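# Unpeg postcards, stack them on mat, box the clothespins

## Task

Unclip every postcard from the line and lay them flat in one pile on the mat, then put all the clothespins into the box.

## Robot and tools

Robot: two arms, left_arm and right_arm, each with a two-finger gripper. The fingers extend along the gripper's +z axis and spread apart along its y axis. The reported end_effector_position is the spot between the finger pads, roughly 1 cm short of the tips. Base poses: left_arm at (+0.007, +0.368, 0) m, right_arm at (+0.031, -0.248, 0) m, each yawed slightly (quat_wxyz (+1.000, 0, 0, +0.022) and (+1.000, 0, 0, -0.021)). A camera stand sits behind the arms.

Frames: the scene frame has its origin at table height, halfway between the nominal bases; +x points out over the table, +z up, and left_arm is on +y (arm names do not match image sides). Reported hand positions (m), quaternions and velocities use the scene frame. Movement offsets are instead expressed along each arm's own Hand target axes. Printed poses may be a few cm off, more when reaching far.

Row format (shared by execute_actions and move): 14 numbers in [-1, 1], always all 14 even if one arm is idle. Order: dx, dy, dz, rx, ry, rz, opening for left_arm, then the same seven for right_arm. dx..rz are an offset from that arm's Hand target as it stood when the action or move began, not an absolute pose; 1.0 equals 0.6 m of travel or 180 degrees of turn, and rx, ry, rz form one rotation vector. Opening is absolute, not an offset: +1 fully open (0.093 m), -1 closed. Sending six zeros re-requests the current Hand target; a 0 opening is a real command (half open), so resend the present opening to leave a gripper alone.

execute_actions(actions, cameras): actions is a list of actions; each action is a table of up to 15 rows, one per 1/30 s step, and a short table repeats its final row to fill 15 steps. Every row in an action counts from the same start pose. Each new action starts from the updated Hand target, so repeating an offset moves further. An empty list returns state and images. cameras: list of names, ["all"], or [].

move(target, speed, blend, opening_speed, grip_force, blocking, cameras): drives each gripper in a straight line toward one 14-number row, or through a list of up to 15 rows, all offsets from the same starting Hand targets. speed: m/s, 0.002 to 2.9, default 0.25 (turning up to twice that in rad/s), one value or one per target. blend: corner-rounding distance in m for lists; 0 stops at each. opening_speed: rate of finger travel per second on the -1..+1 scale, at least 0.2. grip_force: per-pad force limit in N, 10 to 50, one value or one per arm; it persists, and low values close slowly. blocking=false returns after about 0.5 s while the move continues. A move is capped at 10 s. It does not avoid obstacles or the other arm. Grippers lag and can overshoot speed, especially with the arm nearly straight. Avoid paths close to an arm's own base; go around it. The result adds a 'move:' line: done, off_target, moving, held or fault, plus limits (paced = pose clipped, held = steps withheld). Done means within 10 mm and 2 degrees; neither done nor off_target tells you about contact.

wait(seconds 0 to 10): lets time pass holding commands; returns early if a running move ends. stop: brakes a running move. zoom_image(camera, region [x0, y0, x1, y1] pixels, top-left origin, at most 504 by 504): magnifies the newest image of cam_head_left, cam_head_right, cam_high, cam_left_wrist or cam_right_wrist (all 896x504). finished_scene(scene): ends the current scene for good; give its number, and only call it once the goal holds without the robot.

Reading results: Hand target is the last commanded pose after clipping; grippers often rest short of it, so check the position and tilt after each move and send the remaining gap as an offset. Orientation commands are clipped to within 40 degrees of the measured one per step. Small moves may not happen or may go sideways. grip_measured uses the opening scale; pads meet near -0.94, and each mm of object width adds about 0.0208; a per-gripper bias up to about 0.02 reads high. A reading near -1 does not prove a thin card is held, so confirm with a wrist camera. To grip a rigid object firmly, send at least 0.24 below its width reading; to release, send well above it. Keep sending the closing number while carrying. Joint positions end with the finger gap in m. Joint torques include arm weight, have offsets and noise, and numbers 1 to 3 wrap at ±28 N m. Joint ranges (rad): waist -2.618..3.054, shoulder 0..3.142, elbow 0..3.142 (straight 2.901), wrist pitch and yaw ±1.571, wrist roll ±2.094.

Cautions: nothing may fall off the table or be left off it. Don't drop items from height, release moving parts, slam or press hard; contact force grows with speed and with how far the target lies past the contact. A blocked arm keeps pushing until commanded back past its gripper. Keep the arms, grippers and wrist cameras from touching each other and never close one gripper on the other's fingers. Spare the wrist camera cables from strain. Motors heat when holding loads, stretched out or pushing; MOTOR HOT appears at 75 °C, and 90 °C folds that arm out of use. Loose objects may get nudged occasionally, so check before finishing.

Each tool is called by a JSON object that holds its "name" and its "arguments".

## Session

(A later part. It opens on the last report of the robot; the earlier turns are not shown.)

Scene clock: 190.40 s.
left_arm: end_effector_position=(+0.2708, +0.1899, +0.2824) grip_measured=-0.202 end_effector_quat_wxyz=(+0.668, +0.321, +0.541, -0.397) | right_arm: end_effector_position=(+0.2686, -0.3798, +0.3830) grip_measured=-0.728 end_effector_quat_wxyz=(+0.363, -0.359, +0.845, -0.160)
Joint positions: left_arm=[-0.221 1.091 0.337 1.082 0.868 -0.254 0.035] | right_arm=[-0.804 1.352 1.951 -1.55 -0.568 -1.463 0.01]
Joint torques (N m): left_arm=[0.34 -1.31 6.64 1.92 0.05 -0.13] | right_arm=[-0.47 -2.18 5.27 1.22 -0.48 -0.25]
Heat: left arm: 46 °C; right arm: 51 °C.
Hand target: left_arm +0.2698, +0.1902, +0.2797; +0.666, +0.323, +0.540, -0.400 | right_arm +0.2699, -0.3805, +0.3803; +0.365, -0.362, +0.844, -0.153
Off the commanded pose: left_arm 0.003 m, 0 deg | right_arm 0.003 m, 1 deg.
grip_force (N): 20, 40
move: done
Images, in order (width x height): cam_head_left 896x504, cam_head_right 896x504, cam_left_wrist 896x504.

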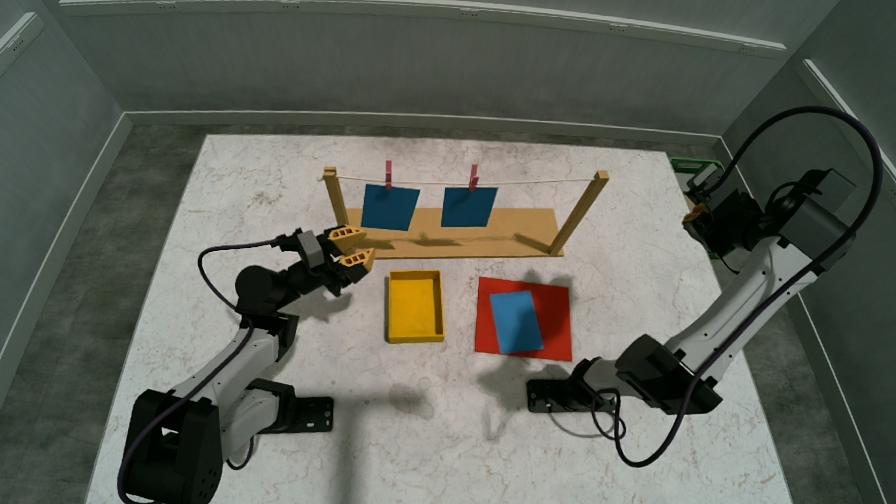

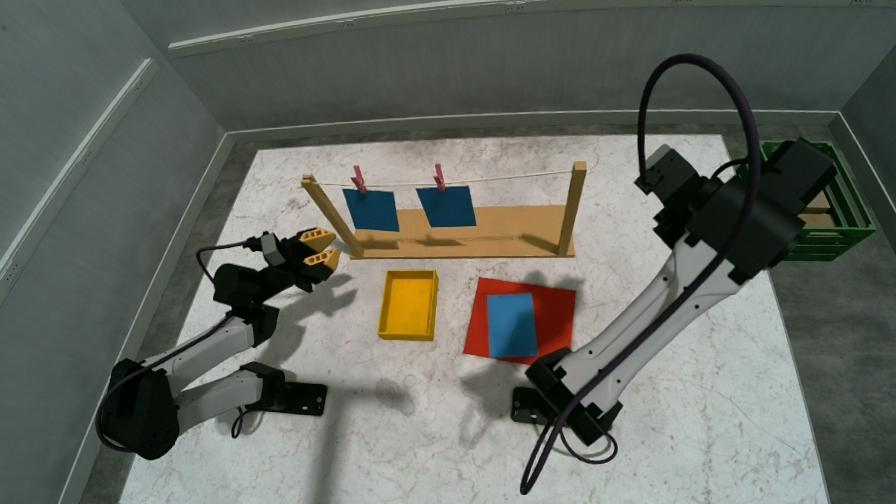

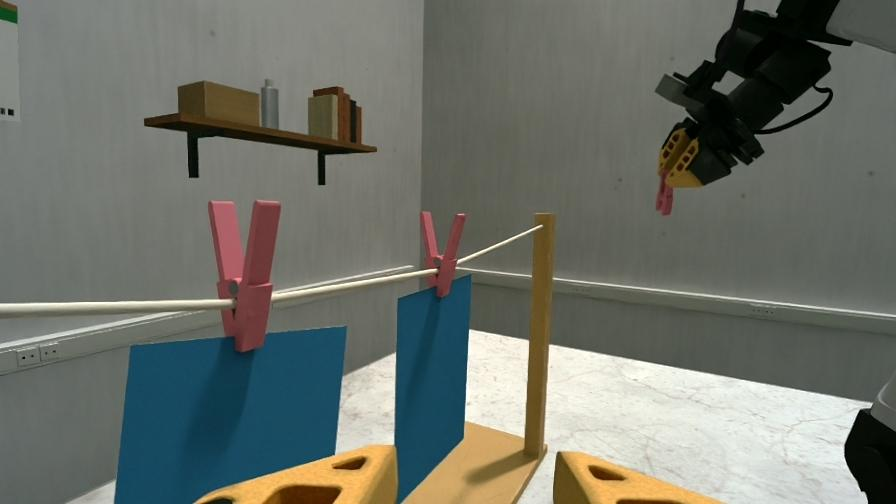

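{"name": "move", "arguments": {"target": [[-0.0705,0.0175,-0.0913,0,0,0,-0.2,-0.21,0.3353,0.0947,-0.08,-0.084,-0.11,-0.85],[-0.0705,0.0175,-0.0913,0,0,0,-0.2,-0.3415,0.7269,0.2102,-0.163,-0.168,-0.221,-0.85]], "blend": [0.05,0], "speed": 0.25, "cameras": ["cam_right_wrist", "cam_head_left"]}}

Scene clock: 202.07 s.
left_arm: end_effector_position=(+0.2505, +0.2501, +0.3095) grip_measured=-0.202 end_effector_quat_wxyz=(+0.667, +0.317, +0.543, -0.400) | right_arm: end_effector_position=(+0.2415, +0.0662, +0.1728) grip_measured=-0.728 end_effector_quat_wxyz=(-0.393, +0.723, -0.567, -0.040)
Joint positions: left_arm=[0.118 0.971 0.337 1.204 1.173 -0.544 0.035] | right_arm=[1.008 1.309 0.953 -0.403 -0.03 -0.832 0.01]
Joint torques (N m): left_arm=[0.32 -0.21 7.41 1.49 -0.11 -0.13] | right_arm=[0.38 -3.71 8.1 1.75 -0.11 -0.14]
Heat: left arm: 43 °C; right arm: 51 °C.
Hand target: left_arm +0.2498, +0.2502, +0.3097; +0.666, +0.323, +0.540, -0.400 | right_arm +0.2405, +0.0696, +0.1692; -0.393, +0.725, -0.564, -0.043
Off the commanded pose: left_arm 0.001 m, 1 deg | right_arm 0.005 m, 1 deg.
grip_force (N): 20, 40
move: done
Images, in order (width x height): cam_head_left 896x504, cam_right_wrist 896x504.

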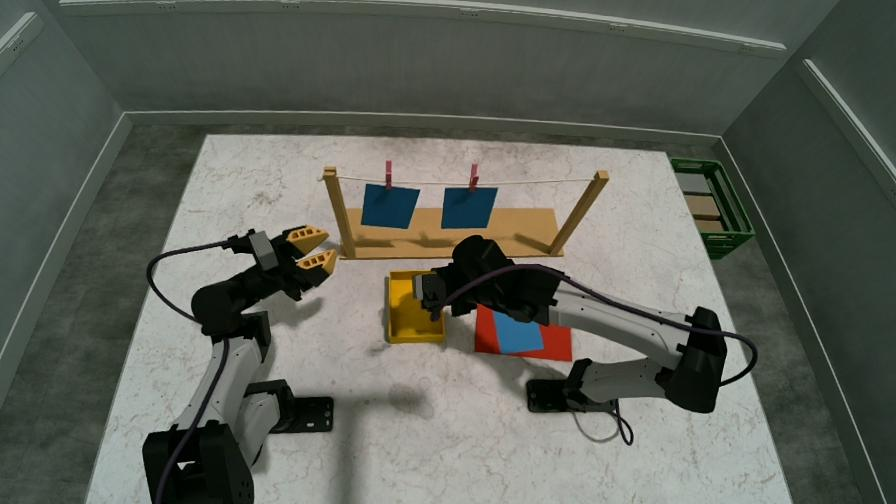

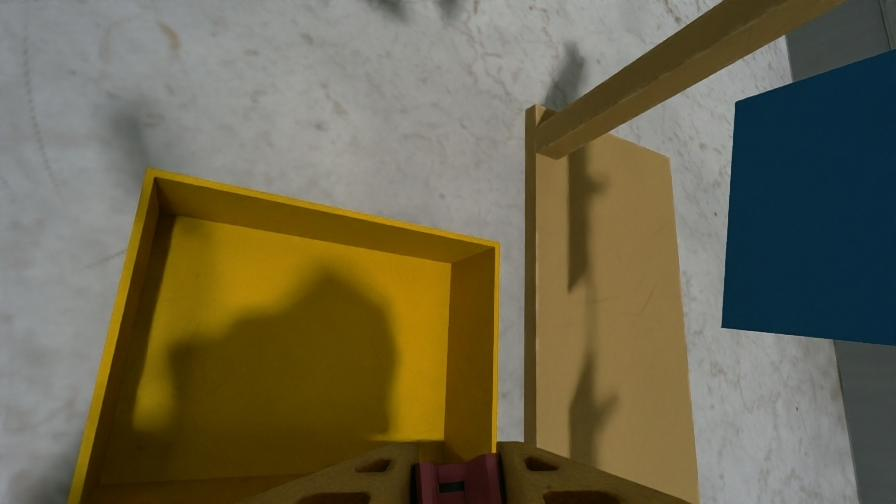

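{"name": "move", "arguments": {"target": [0,0,0,0,0,0,-0.2,0.0519,0.0991,0.1293,0,0,0,-0.85], "speed": 0.12, "cameras": ["cam_right_wrist"]}}

Scene clock: 220.67 s.
left_arm: end_effector_position=(+0.2505, +0.2501, +0.3095) grip_measured=-0.202 end_effector_quat_wxyz=(+0.667, +0.317, +0.543, -0.400) | right_arm: end_effector_position=(+0.2327, +0.0889, +0.0750) grip_measured=-0.728 end_effector_quat_wxyz=(-0.396, +0.727, -0.560, -0.041)
Joint positions: left_arm=[0.118 0.971 0.337 1.204 1.173 -0.544 0.035] | right_arm=[1.078 1.508 0.697 0.058 0.013 -0.8 0.01]
Joint torques (N m): left_arm=[0.32 -0.2 7.42 1.5 -0.1 -0.13] | right_arm=[0.62 -4.44 6.84 1.74 -0.01 0.03]
Heat: left arm: 43 °C; right arm: 52 °C.
Hand target: left_arm +0.2498, +0.2502, +0.3097; +0.666, +0.323, +0.540, -0.400 | right_arm +0.2306, +0.0900, +0.0692; -0.393, +0.725, -0.564, -0.043
Off the commanded pose: left_arm 0.001 m, 1 deg | right_arm 0.006 m, 1 deg.
grip_force (N): 20, 40
move: done
Images, in order (width x height): cam_right_wrist 896x504.

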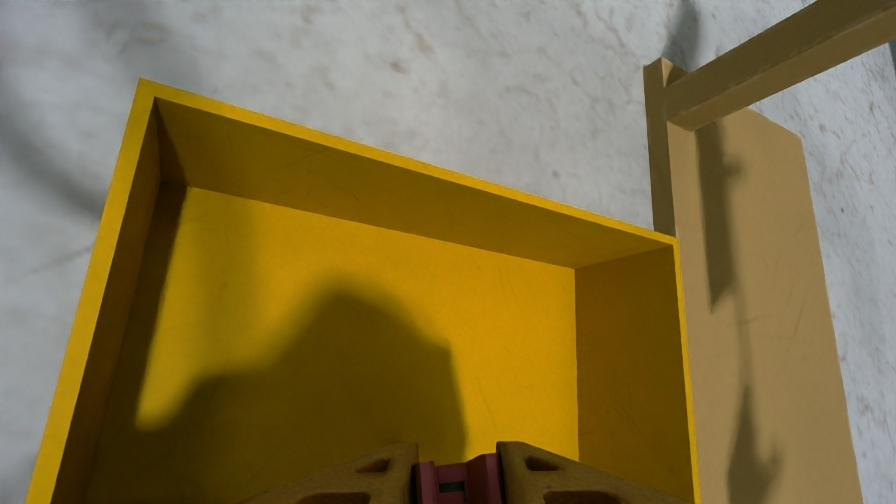

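{"name": "move", "arguments": {"target": [[0,0,0,0,0,0,-0.2,0.012,0.0187,0.0305,0,0,0,-0.85],[0,0,0,0,0,0,-0.2,0.012,0.0187,0.0305,0,0,0,-0.05],[0,0,0,0,0,0,-0.2,-0.0935,-0.1192,-0.1567,0,0,0,-0.05]], "speed": [0.06,0.06,0.12], "opening_speed": 0.4, "cameras": ["cam_right_wrist","cam_left_wrist","cam_head_left"]}}

Scene clock: 230.53 s.
left_arm: end_effector_position=(+0.2505, +0.2501, +0.3095) grip_measured=-0.202 end_effector_quat_wxyz=(+0.667, +0.317, +0.543, -0.400) | right_arm: end_effector_position=(+0.2345, +0.0793, +0.1851) grip_measured=-0.052 end_effector_quat_wxyz=(-0.380, +0.728, -0.570, -0.038)
Joint positions: left_arm=[0.118 0.971 0.337 1.204 1.173 -0.544 0.035] | right_arm=[1.058 1.351 1.054 -0.49 0.006 -0.799 0.043]
Joint torques (N m): left_arm=[0.29 -0.2 7.43 1.49 -0.1 -0.13] | right_arm=[-0.62 -6.65 10.8 1.46 -0.17 -0.22]
Heat: left arm: 43 °C; right arm: 52 °C.
Hand target: left_arm +0.2498, +0.2502, +0.3097; +0.666, +0.323, +0.540, -0.400 | right_arm +0.2356, +0.0797, +0.1996; -0.393, +0.725, -0.564, -0.043
Off the commanded pose: left_arm 0.001 m, 1 deg | right_arm 0.014 m, 2 deg.
grip_force (N): 20, 40
move: off_target (right_arm); target 2's new opening was sent with right_arm's hand 0.021 m and 3 deg from that target
Images, in order (width x height): cam_head_left 896x504, cam_left_wrist 896x504, cam_right_wrist 896x504.

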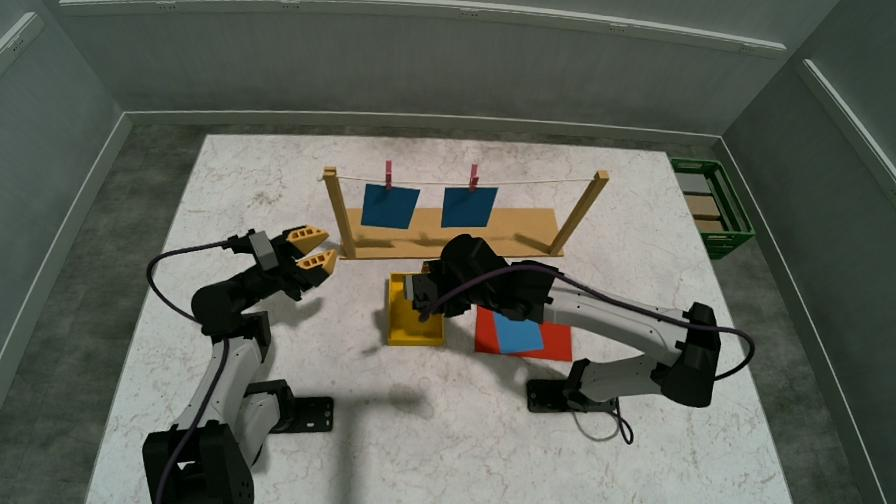

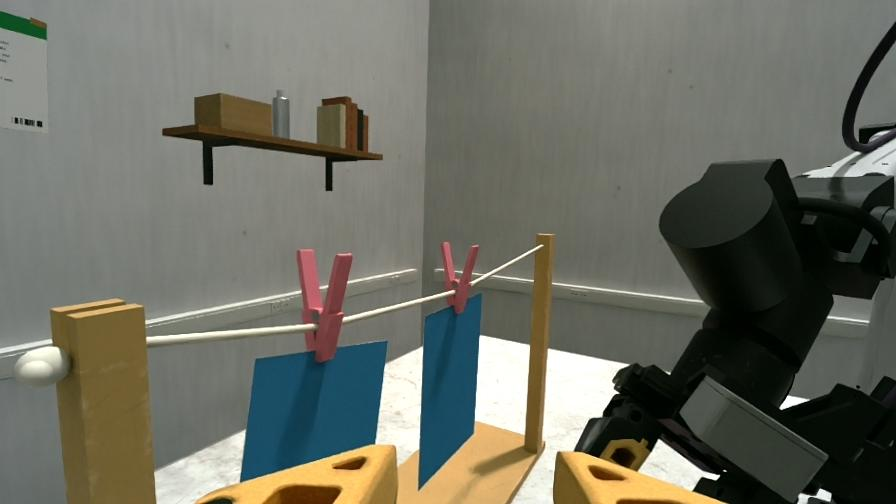

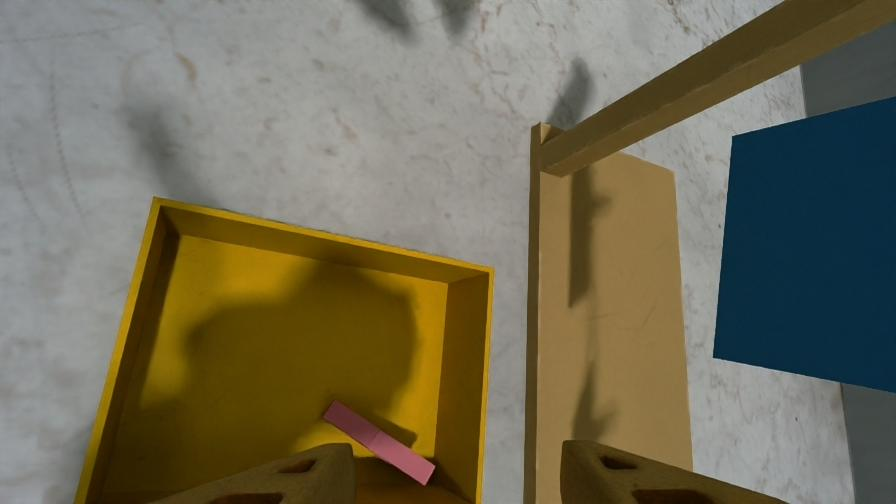

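{"name": "move", "arguments": {"target": [[0,0,0,0,0,0,-0.2,0.0471,-0.1842,-0.3082,0,0,0,0.35],[0.2703,0.0216,0.192,0,0,0,-0.2,0.1267,-0.3485,-0.2537,0,0,0,0.35],[0.3009,0.0473,0.296,0,0,0,-0.2,0.1267,-0.3485,-0.2537,0,0,0,0.35]], "speed": [0.2,0.2,0.12], "blend": [0.03,0.02,0], "cameras": ["cam_right_wrist","cam_left_wrist","cam_head_left"]}}

Scene clock: 244.27 s.
left_arm: end_effector_position=(+0.3702, +0.0774, +0.1482) grip_measured=-0.202 end_effector_quat_wxyz=(+0.612, +0.327, +0.595, -0.406) | right_arm: end_effector_position=(+0.3813, -0.0625, +0.3751) grip_measured=+0.348 end_effector_quat_wxyz=(-0.394, +0.723, -0.567, -0.038)
Joint positions: left_arm=[-0.504 2.006 0.662 1.441 0.626 -0.14 0.035] | right_arm=[0.323 1.761 2.293 -1.433 -0.501 -1.353 0.062]
Joint torques (N m): left_arm=[-0.35 -6.42 6.6 3.1 -0.17 0.1] | right_arm=[-0.49 -5.37 8.38 1.19 -0.44 -0.26]
Heat: left arm: 43 °C; right arm: 56 °C.
Hand target: left_arm +0.3740, +0.0771, +0.1698; +0.666, +0.323, +0.540, -0.400 | right_arm +0.3833, -0.0623, +0.3746; -0.393, +0.725, -0.564, -0.043
Off the commanded pose: left_arm 0.022 m, 9 deg | right_arm 0.002 m, 1 deg.
joint sent to its limit (left arm) — joint 4 (wrist pitch), upper limit. The joint targets still meet the commanded pose.
grip_force (N): 20, 40
move: off_target (left_arm)
Images, in order (width x height): cam_head_left 896x504, cam_left_wrist 896x504, cam_right_wrist 896x504.

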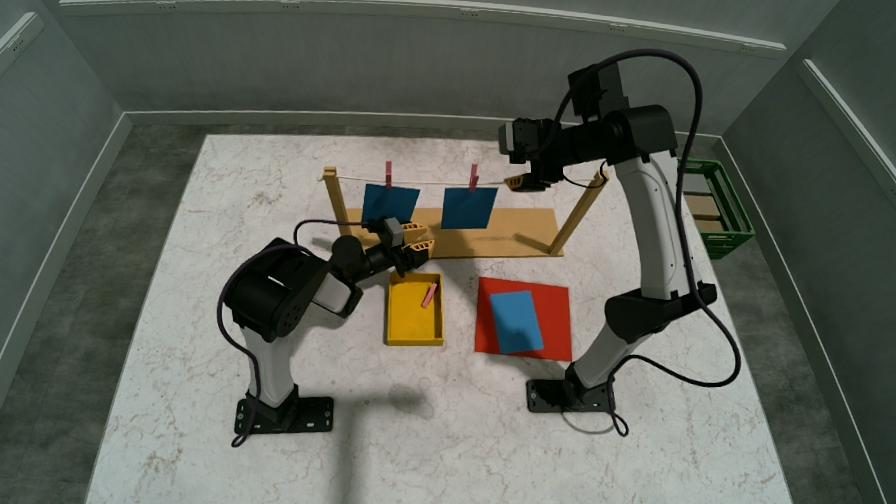

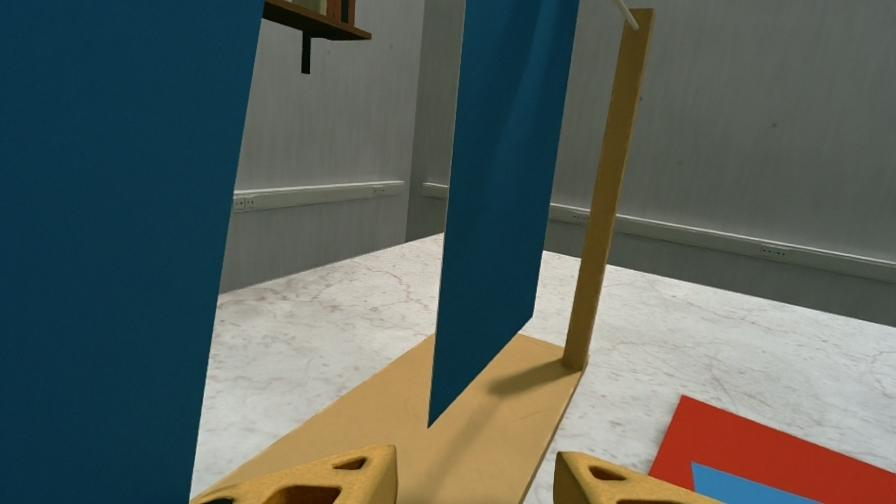

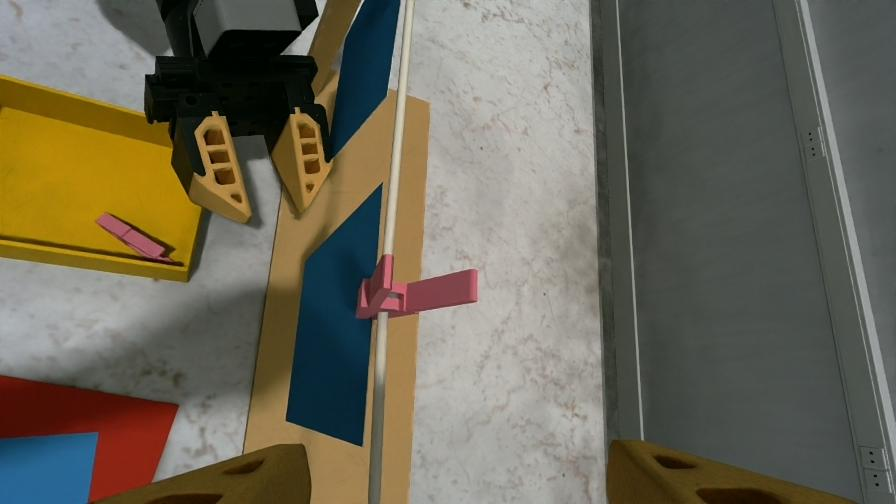

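{"name": "move", "arguments": {"target": [-0.0326,0,0.0069,0,0,0,-0.2,0,0,0,0,0,0,0.35], "speed": 0.1, "cameras": ["cam_left_wrist"]}}

Scene clock: 252.63 s.
left_arm: end_effector_position=(+0.3728, +0.0770, +0.1513) grip_measured=-0.202 end_effector_quat_wxyz=(+0.616, +0.326, +0.592, -0.405) | right_arm: end_effector_position=(+0.3813, -0.0625, +0.3751) grip_measured=+0.348 end_effector_quat_wxyz=(-0.394, +0.723, -0.567, -0.038)
Joint positions: left_arm=[-0.504 2.006 0.671 1.441 0.621 -0.14 0.035] | right_arm=[0.323 1.761 2.293 -1.433 -0.501 -1.353 0.062]
Joint torques (N m): left_arm=[-0.54 -9.84 6.61 3.02 -0.16 -0.12] | right_arm=[-0.46 -5.37 8.4 1.2 -0.43 -0.25]
Heat: left arm: 43 °C; right arm: 56 °C.
Hand target: left_arm +0.3740, +0.0771, +0.1898; +0.666, +0.323, +0.540, -0.400 | right_arm +0.3833, -0.0623, +0.3746; -0.393, +0.725, -0.564, -0.043
Off the commanded pose: left_arm 0.038 m, 8 deg | right_arm 0.002 m, 1 deg.
grip_force (N): 20, 40
move: off_target (left_arm)
Images, in order (width x height): cam_left_wrist 896x504.

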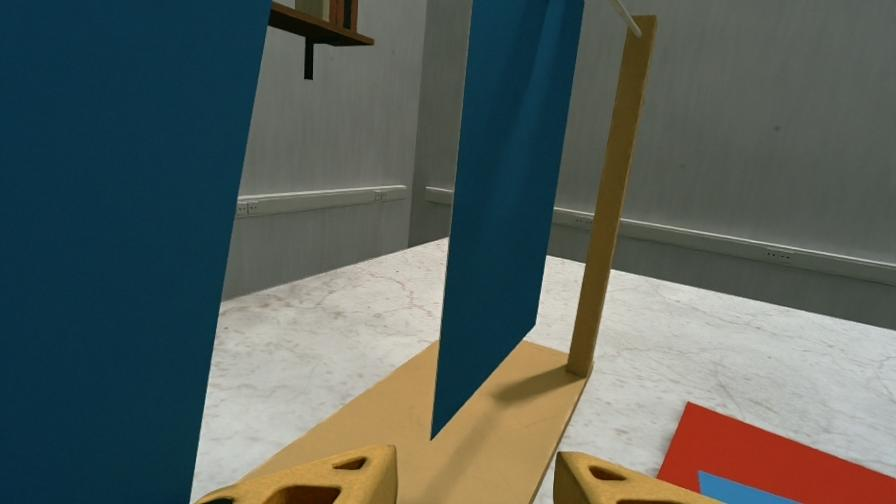

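{"name": "move", "arguments": {"target": [-0.049,0,0.0104,0,0,0,-0.2,0,0,0,0,0,0,0.35], "speed": 0.1}}

{"name": "wait", "arguments": {"seconds": 0.2}}

Scene clock: 255.27 s.
left_arm: end_effector_position=(+0.3723, +0.0775, +0.2030) grip_measured=-0.202 end_effector_quat_wxyz=(+0.651, +0.329, +0.552, -0.403) | right_arm: end_effector_position=(+0.3813, -0.0625, +0.3751) grip_measured=+0.348 end_effector_quat_wxyz=(-0.394, +0.723, -0.567, -0.038)
Joint positions: left_arm=[-0.504 1.894 0.7 1.408 0.619 -0.142 0.035] | right_arm=[0.323 1.761 2.293 -1.433 -0.501 -1.353 0.062]
Joint torques (N m): left_arm=[-0.5 -9.72 7.16 1.95 -0.19 -0.12] | right_arm=[-0.42 -5.39 8.4 1.19 -0.43 -0.25]
Heat: left arm: 44 °C; right arm: 56 °C.
Hand target: left_arm +0.3741, +0.0771, +0.2198; +0.666, +0.323, +0.540, -0.400 | right_arm +0.3833, -0.0623, +0.3746; -0.393, +0.725, -0.564, -0.043
Off the commanded pose: left_arm 0.017 m, 2 deg | right_arm 0.002 m, 1 deg.
grip_force (N): 20, 40
move: off_target (left_arm)

Scene clock: 255.47 s.
left_arm: end_effector_position=(+0.3723, +0.0775, +0.2030) grip_measured=-0.202 end_effector_quat_wxyz=(+0.651, +0.329, +0.552, -0.403) | right_arm: end_effector_position=(+0.3813, -0.0625, +0.3751) grip_measured=+0.348 end_effector_quat_wxyz=(-0.394, +0.723, -0.567, -0.038)
Joint positions: left_arm=[-0.504 1.894 0.7 1.408 0.619 -0.142 0.035] | right_arm=[0.323 1.761 2.293 -1.433 -0.501 -1.353 0.062]
Joint torques (N m): left_arm=[-0.47 -9.68 7.15 1.95 -0.19 -0.13] | right_arm=[-0.46 -5.42 8.38 1.19 -0.43 -0.25]
Heat: left arm: 44 °C; right arm: 56 °C.
Hand target: left_arm +0.3741, +0.0771, +0.2198; +0.666, +0.323, +0.540, -0.400 | right_arm +0.3833, -0.0623, +0.3746; -0.393, +0.725, -0.564, -0.043
Tool commands: left_gripper/opening=-0.2 right_gripper/opening=+0.35
Off the commanded pose: left_arm 0.017 m, 2 deg | right_arm 0.002 m, 1 deg.
grip_force (N): 20, 40
wait: 0.20 s; at rest by 0.17 s

{"name": "move", "arguments": {"target": [0.0961,0.0072,0.0126,0,0,0,-0.2,0,0,0,0,0,0,0.35], "speed": 0.08, "cameras": ["cam_left_wrist"]}}

Scene clock: 259.27 s.
left_arm: end_effector_position=(+0.3842, +0.0629, +0.1425) grip_measured=-0.202 end_effector_quat_wxyz=(+0.615, +0.325, +0.592, -0.407) | right_arm: end_effector_position=(+0.3813, -0.0625, +0.3751) grip_measured=+0.348 end_effector_quat_wxyz=(-0.394, +0.723, -0.567, -0.038)
Joint positions: left_arm=[-0.525 2.078 0.743 1.441 0.602 -0.142 0.035] | right_arm=[0.323 1.761 2.293 -1.433 -0.501 -1.353 0.062]
Joint torques (N m): left_arm=[-0.51 -7.16 6.65 3.12 -0.17 0.11] | right_arm=[-0.43 -5.39 8.43 1.19 -0.44 -0.25]
Heat: left arm: 44 °C; right arm: 56 °C.
Hand target: left_arm +0.3869, +0.0621, +0.1649; +0.666, +0.323, +0.540, -0.400 | right_arm +0.3833, -0.0623, +0.3746; -0.393, +0.725, -0.564, -0.043
Off the commanded pose: left_arm 0.023 m, 8 deg | right_arm 0.002 m, 1 deg.
joint sent to its limit (left arm) — joint 4 (wrist pitch), upper limit. The joint targets still meet the commanded pose.
grip_force (N): 20, 40
move: off_target (left_arm)
Images, in order (width x height): cam_left_wrist 896x504.

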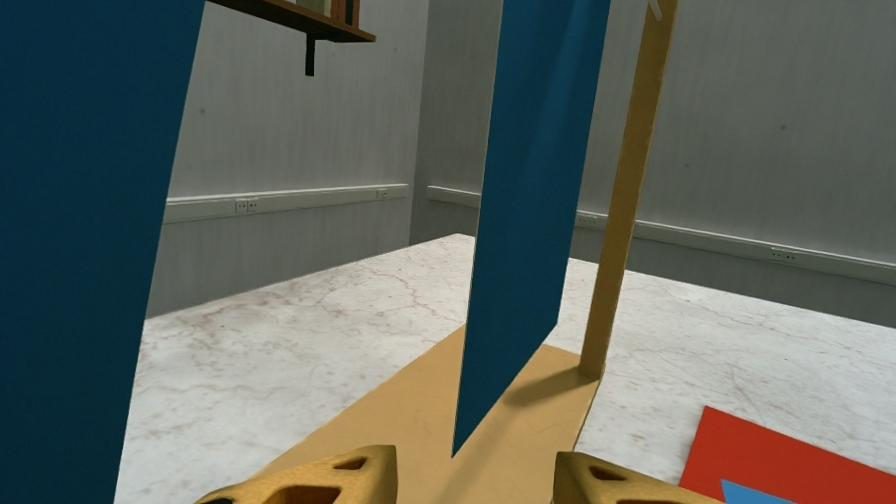

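{"name": "move", "arguments": {"target": [-0.0035,0.0062,0.0564,0,0,0,-0.2,0,0,0,0,0,0,0.35], "speed": 0.05, "cameras": ["cam_left_wrist","cam_right_wrist"]}}

Scene clock: 270.77 s.
left_arm: end_effector_position=(+0.4020, +0.0360, +0.1666) grip_measured=-0.202 end_effector_quat_wxyz=(+0.644, +0.325, +0.559, -0.409) | right_arm: end_effector_position=(+0.3813, -0.0625, +0.3751) grip_measured=+0.348 end_effector_quat_wxyz=(-0.394, +0.723, -0.567, -0.038)
Joint positions: left_arm=[-0.568 2.128 0.885 1.436 0.559 -0.142 0.035] | right_arm=[0.323 1.761 2.293 -1.433 -0.501 -1.353 0.062]
Joint torques (N m): left_arm=[-0.44 -7.62 7.12 2.49 -0.2 0.08] | right_arm=[-0.47 -5.39 8.42 1.19 -0.44 -0.25]
Heat: left arm: 47 °C; right arm: 57 °C.
Hand target: left_arm +0.4056, +0.0350, +0.1740; +0.666, +0.323, +0.540, -0.400 | right_arm +0.3833, -0.0623, +0.3746; -0.393, +0.725, -0.564, -0.043
Off the commanded pose: left_arm 0.008 m, 3 deg | right_arm 0.002 m, 1 deg.
grip_force (N): 20, 40
move: off_target (left_arm)
Images, in order (width x height): cam_left_wrist 896x504, cam_right_wrist 896x504.

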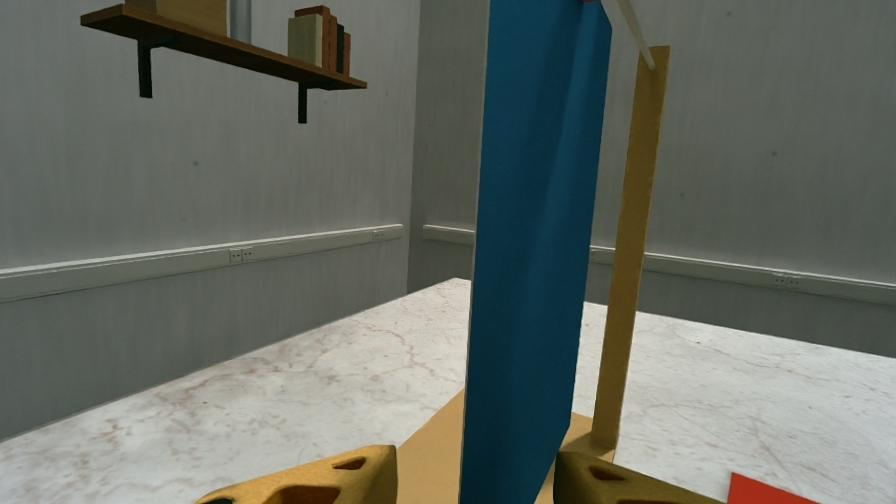

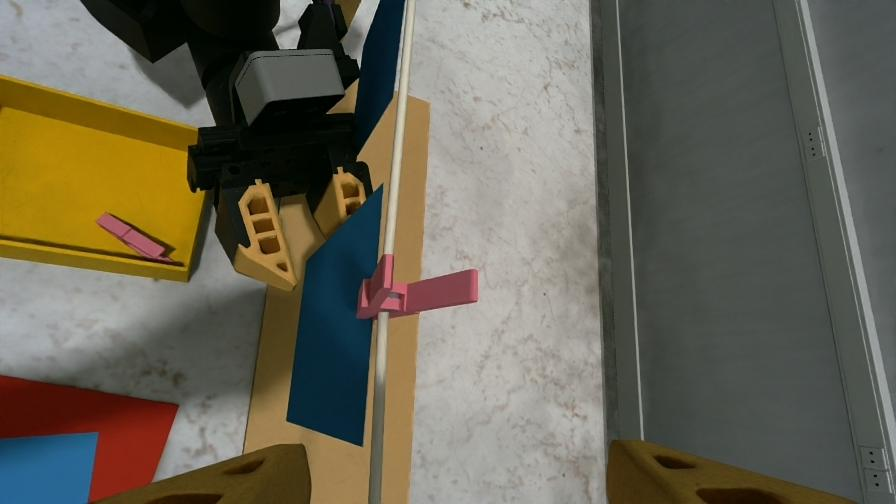

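{"name": "move", "arguments": {"target": [[0.0195,-0.0063,0.0117,0,0,0,-0.2,0,0,0,0,0,0,0.35],[0.0195,-0.0063,0.0117,0,0,0,-1,0,0,0,0,0,0,0.35]], "speed": 0.05, "grip_force": [20,40], "cameras": ["cam_left_wrist","cam_right_wrist"]}}

Scene clock: 285.93 s.
left_arm: end_effector_position=(+0.4035, +0.0260, +0.1524) grip_measured=-0.964 end_effector_quat_wxyz=(+0.637, +0.324, +0.567, -0.409) | right_arm: end_effector_position=(+0.3813, -0.0625, +0.3751) grip_measured=+0.348 end_effector_quat_wxyz=(-0.394, +0.723, -0.567, -0.038)
Joint positions: left_arm=[-0.589 2.174 0.909 1.436 0.538 -0.14 0] | right_arm=[0.323 1.761 2.293 -1.433 -0.501 -1.353 0.062]
Joint torques (N m): left_arm=[-0.43 -7.94 7.16 2.66 -0.17 0.12] | right_arm=[-0.44 -5.41 8.38 1.2 -0.43 -0.25]
Heat: left arm: 48 °C; right arm: 57 °C.
Hand target: left_arm +0.4067, +0.0251, +0.1641; +0.666, +0.323, +0.540, -0.400 | right_arm +0.3833, -0.0623, +0.3746; -0.393, +0.725, -0.564, -0.043
Off the commanded pose: left_arm 0.012 m, 5 deg | right_arm 0.002 m, 1 deg.
grip_force (N): 20, 40
move: off_target (left_arm); target 2's new opening was sent with left_arm's hand 0.012 m and 5 deg from that target
Images, in order (width x height): cam_left_wrist 896x504, cam_right_wrist 896x504.

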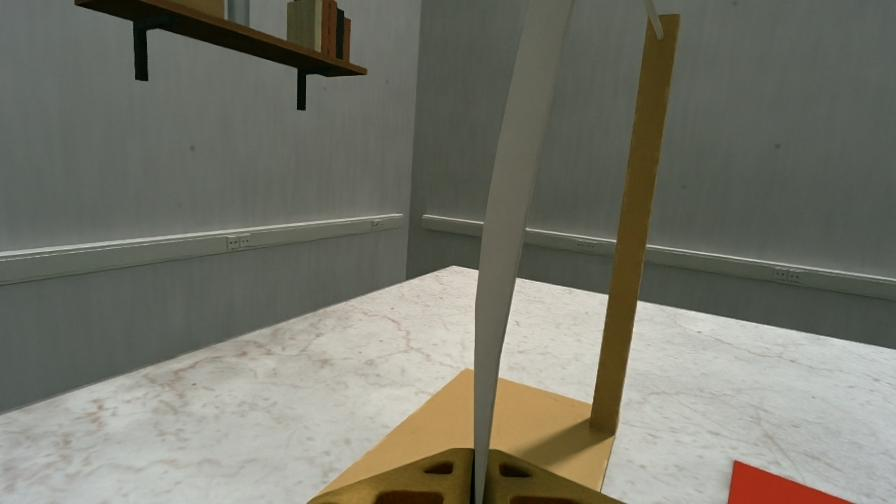

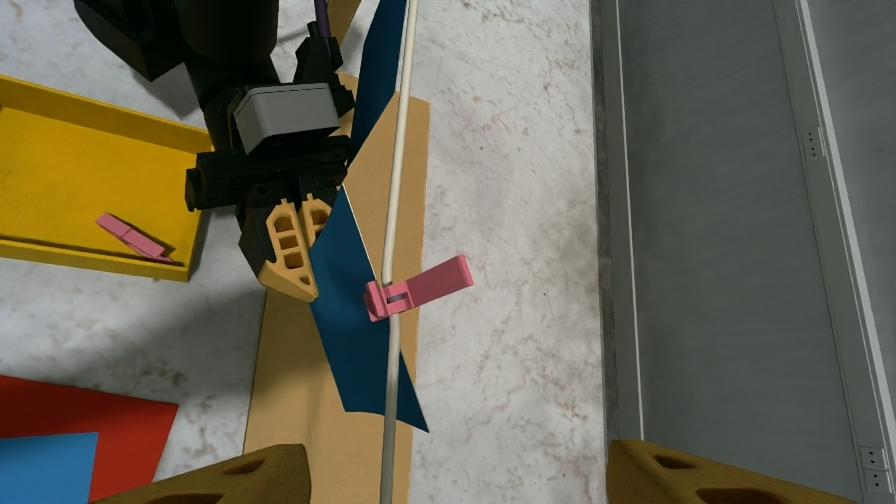

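{"name": "move", "arguments": {"target": [0,0,0,0,0,0,-1,-0.0225,0.0045,0.0313,-0.0337,-0.0348,-0.046,0.35], "speed": 0.08, "cameras": ["cam_left_wrist","cam_right_wrist"]}}

Scene clock: 300.20 s.
left_arm: end_effector_position=(+0.4035, +0.0260, +0.1524) grip_measured=-0.971 end_effector_quat_wxyz=(+0.637, +0.324, +0.567, -0.409) | right_arm: end_effector_position=(+0.3837, -0.0450, +0.3681) grip_measured=+0.348 end_effector_quat_wxyz=(-0.392, +0.773, -0.493, -0.073)
Joint positions: left_arm=[-0.589 2.174 0.909 1.436 0.538 -0.14 0] | right_arm=[0.323 1.89 2.448 -1.546 -0.614 -1.535 0.062]
Joint torques (N m): left_arm=[-0.43 -7.94 7.15 2.66 -0.18 0.11] | right_arm=[0.54 -6.24 8.06 1.05 -0.5 -0.23]
Heat: left arm: 50 °C; right arm: 57 °C.
Hand target: left_arm +0.4067, +0.0251, +0.1641; +0.666, +0.323, +0.540, -0.400 | right_arm +0.3833, -0.0402, +0.3671; -0.386, +0.780, -0.485, -0.084
Off the commanded pose: left_arm 0.012 m, 5 deg | right_arm 0.005 m, 2 deg.
joint sent to its limit (right arm) — joint 4 (wrist pitch), lower limit. The joint targets still meet the commanded pose.
grip_force (N): 20, 40
move: off_target (left_arm)
Images, in order (width x height): cam_left_wrist 896x504, cam_right_wrist 896x504.

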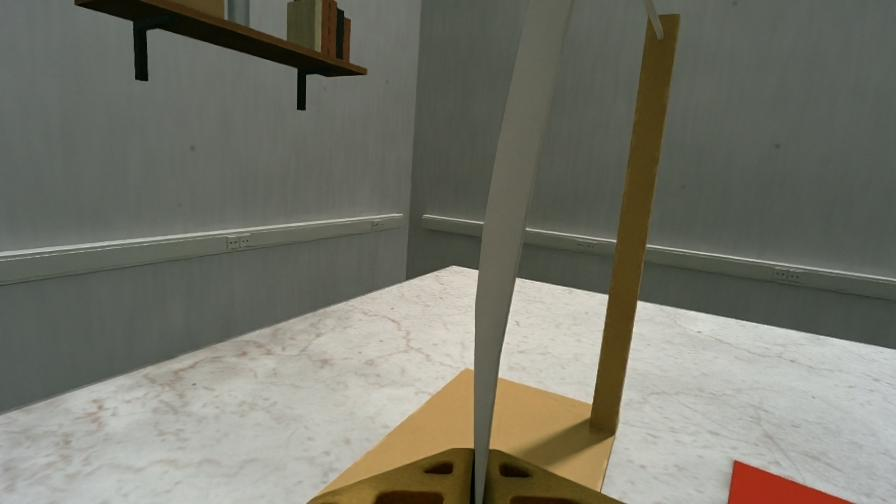

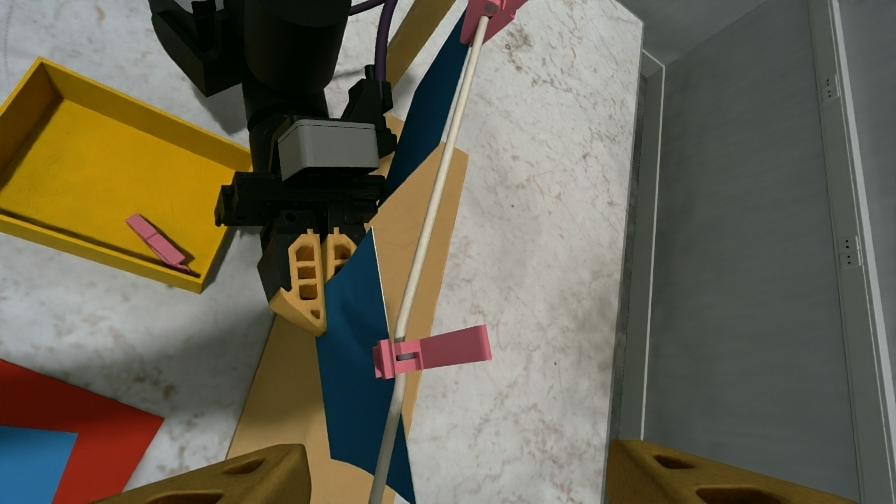

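{"name": "move", "arguments": {"target": [0,0,0,0,0,0,-1,-0.0119,0.0087,0.0412,0,0,0,0.35], "speed": 0.06, "cameras": ["cam_right_wrist"]}}

Scene clock: 307.33 s.
left_arm: end_effector_position=(+0.4035, +0.0260, +0.1524) grip_measured=-0.971 end_effector_quat_wxyz=(+0.637, +0.324, +0.567, -0.409) | right_arm: end_effector_position=(+0.3873, -0.0194, +0.3409) grip_measured=+0.348 end_effector_quat_wxyz=(-0.376, +0.782, -0.488, -0.093)
Joint positions: left_arm=[-0.589 2.174 0.909 1.436 0.538 -0.14 0] | right_arm=[0.386 1.89 2.324 -1.447 -0.599 -1.506 0.062]
Joint torques (N m): left_arm=[-0.42 -7.94 7.16 2.66 -0.17 0.12] | right_arm=[0.55 -11.21 5.63 1.23 -0.32 -0.01]
Heat: left arm: 51 °C; right arm: 57 °C.
Hand target: left_arm +0.4067, +0.0251, +0.1641; +0.666, +0.323, +0.540, -0.400 | right_arm +0.3813, -0.0195, +0.3510; -0.386, +0.780, -0.484, -0.084
Off the commanded pose: left_arm 0.012 m, 5 deg | right_arm 0.012 m, 2 deg.
grip_force (N): 20, 40
move: off_target (left_arm, right_arm)
Images, in order (width x height): cam_right_wrist 896x504.

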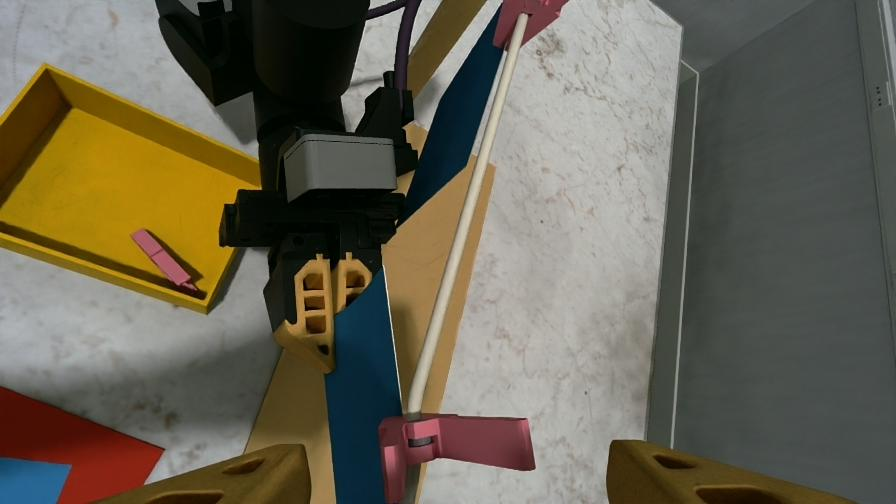

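{"name": "move", "arguments": {"target": [0,0,0,0,0,0,-1,0,0,0.0267,0,0,0,0.35], "speed": 0.05, "cameras": ["cam_right_wrist"]}}

Scene clock: 312.03 s.
left_arm: end_effector_position=(+0.4035, +0.0260, +0.1524) grip_measured=-0.971 end_effector_quat_wxyz=(+0.637, +0.324, +0.567, -0.409) | right_arm: end_effector_position=(+0.3916, -0.0086, +0.3286) grip_measured=+0.348 end_effector_quat_wxyz=(-0.375, +0.782, -0.489, -0.093)
Joint positions: left_arm=[-0.589 2.174 0.909 1.436 0.538 -0.14 0] | right_arm=[0.411 1.879 2.247 -1.368 -0.584 -1.479 0.062]
Joint torques (N m): left_arm=[-0.4 -7.95 7.12 2.66 -0.18 0.11] | right_arm=[0.59 -11.52 6.01 1.24 -0.32 -0.02]
Heat: left arm: 51 °C; right arm: 56 °C.
Hand target: left_arm +0.4067, +0.0251, +0.1641; +0.666, +0.323, +0.540, -0.400 | right_arm +0.3852, -0.0086, +0.3402; -0.386, +0.780, -0.484, -0.084
Off the commanded pose: left_arm 0.012 m, 5 deg | right_arm 0.013 m, 2 deg.
grip_force (N): 20, 40
move: off_target (left_arm, right_arm)
Images, in order (width x height): cam_right_wrist 896x504.

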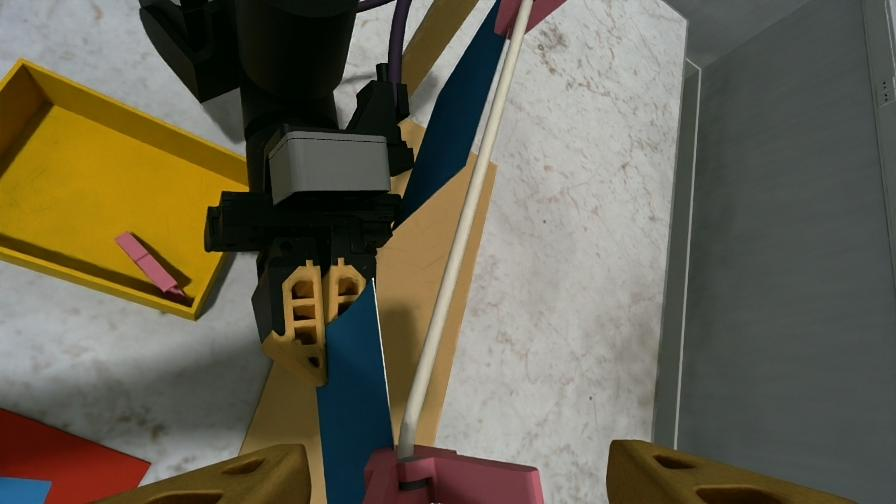

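{"name": "move", "arguments": {"target": [0,0,0,0,0,0,-1,0,0,0,0,0,0,-0.35], "opening_speed": 0.4, "grip_force": [20,50], "cameras": ["cam_right_wrist"]}}

Scene clock: 316.00 s.
left_arm: end_effector_position=(+0.4038, +0.0258, +0.1532) grip_measured=-0.971 end_effector_quat_wxyz=(+0.638, +0.324, +0.566, -0.409) | right_arm: end_effector_position=(+0.3924, -0.0084, +0.3291) grip_measured=-0.342 end_effector_quat_wxyz=(-0.376, +0.782, -0.489, -0.091)
Joint positions: left_arm=[-0.589 2.174 0.911 1.436 0.538 -0.14 0] | right_arm=[0.411 1.879 2.247 -1.364 -0.584 -1.478 0.029]
Joint torques (N m): left_arm=[-0.43 -7.94 7.01 2.66 -0.17 0.11] | right_arm=[0.57 -11.54 5.96 1.24 -0.32 -0.03]
Heat: left arm: 51 °C; right arm: 55 °C.
Hand target: left_arm +0.4067, +0.0251, +0.1641; +0.666, +0.323, +0.540, -0.400 | right_arm +0.3852, -0.0086, +0.3402; -0.386, +0.780, -0.484, -0.084
Off the commanded pose: left_arm 0.011 m, 5 deg | right_arm 0.013 m, 2 deg.
grip_force (N): 20, 50
move: off_target (left_arm, right_arm)
Images, in order (width x height): cam_right_wrist 896x504.

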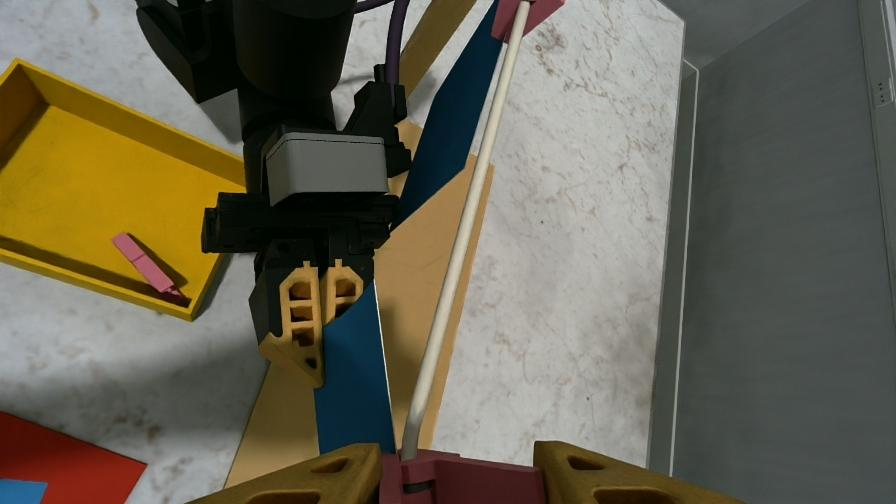

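{"name": "move", "arguments": {"target": [0,0,0,0,0,0,-1,0,0,0,0,0,0,-0.7], "opening_speed": 0.4, "grip_force": [20,35]}}

{"name": "move", "arguments": {"target": [0,0,0,0,0,0,-1,0,0,0,0,0,0,-0.85], "grip_force": [20,40], "cameras": ["cam_left_wrist","cam_right_wrist"]}}

Scene clock: 320.50 s.
left_arm: end_effector_position=(+0.4038, +0.0258, +0.1532) grip_measured=-0.971 end_effector_quat_wxyz=(+0.638, +0.324, +0.566, -0.409) | right_arm: end_effector_position=(+0.3919, -0.0087, +0.3303) grip_measured=-0.666 end_effector_quat_wxyz=(-0.377, +0.782, -0.489, -0.090)
Joint positions: left_arm=[-0.589 2.174 0.911 1.436 0.538 -0.14 0] | right_arm=[0.411 1.876 2.247 -1.364 -0.583 -1.478 0.013]
Joint torques (N m): left_arm=[-0.42 -7.95 6.98 2.66 -0.18 0.11] | right_arm=[0.59 -11.21 6 1.24 -0.33 -0.04]
Heat: left arm: 52 °C; right arm: 55 °C.
Hand target: left_arm +0.4067, +0.0251, +0.1641; +0.666, +0.323, +0.540, -0.400 | right_arm +0.3852, -0.0086, +0.3401; -0.386, +0.780, -0.484, -0.084
Off the commanded pose: left_arm 0.011 m, 5 deg | right_arm 0.012 m, 1 deg.
grip_force (N): 20, 35
move: off_target (left_arm, right_arm)

Scene clock: 321.00 s.
left_arm: end_effector_position=(+0.4038, +0.0258, +0.1532) grip_measured=-0.971 end_effector_quat_wxyz=(+0.638, +0.324, +0.566, -0.409) | right_arm: end_effector_position=(+0.3919, -0.0087, +0.3303) grip_measured=-0.690 end_effector_quat_wxyz=(-0.377, +0.782, -0.489, -0.090)
Joint positions: left_arm=[-0.589 2.174 0.911 1.436 0.538 -0.14 0] | right_arm=[0.411 1.876 2.247 -1.364 -0.583 -1.478 0.012]
Joint torques (N m): left_arm=[-0.4 -7.94 6.97 2.65 -0.18 0.1] | right_arm=[0.57 -11.17 5.97 1.24 -0.32 -0.03]
Heat: left arm: 52 °C; right arm: 55 °C.
Hand target: left_arm +0.4067, +0.0251, +0.1641; +0.666, +0.323, +0.540, -0.400 | right_arm +0.3852, -0.0086, +0.3401; -0.386, +0.780, -0.484, -0.084
Off the commanded pose: left_arm 0.011 m, 5 deg | right_arm 0.012 m, 1 deg.
grip_force (N): 20, 40
move: off_target (left_arm, right_arm)
Images, in order (width x height): cam_left_wrist 896x504, cam_right_wrist 896x504.

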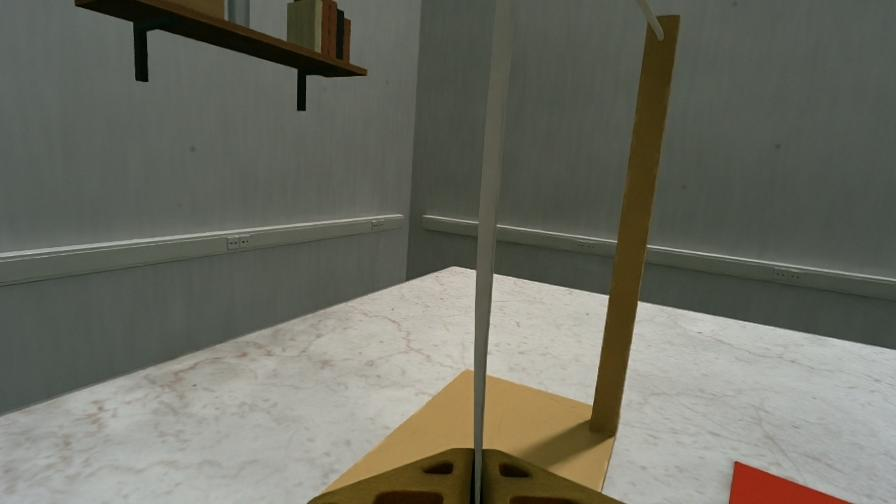

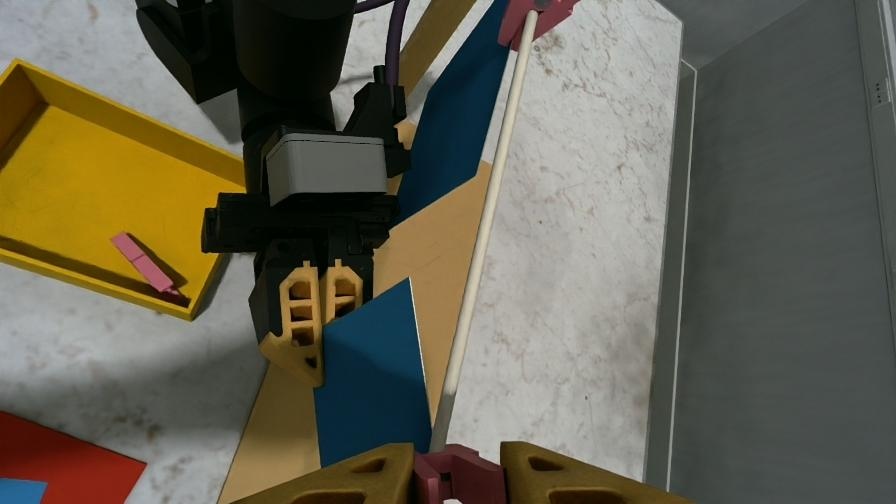

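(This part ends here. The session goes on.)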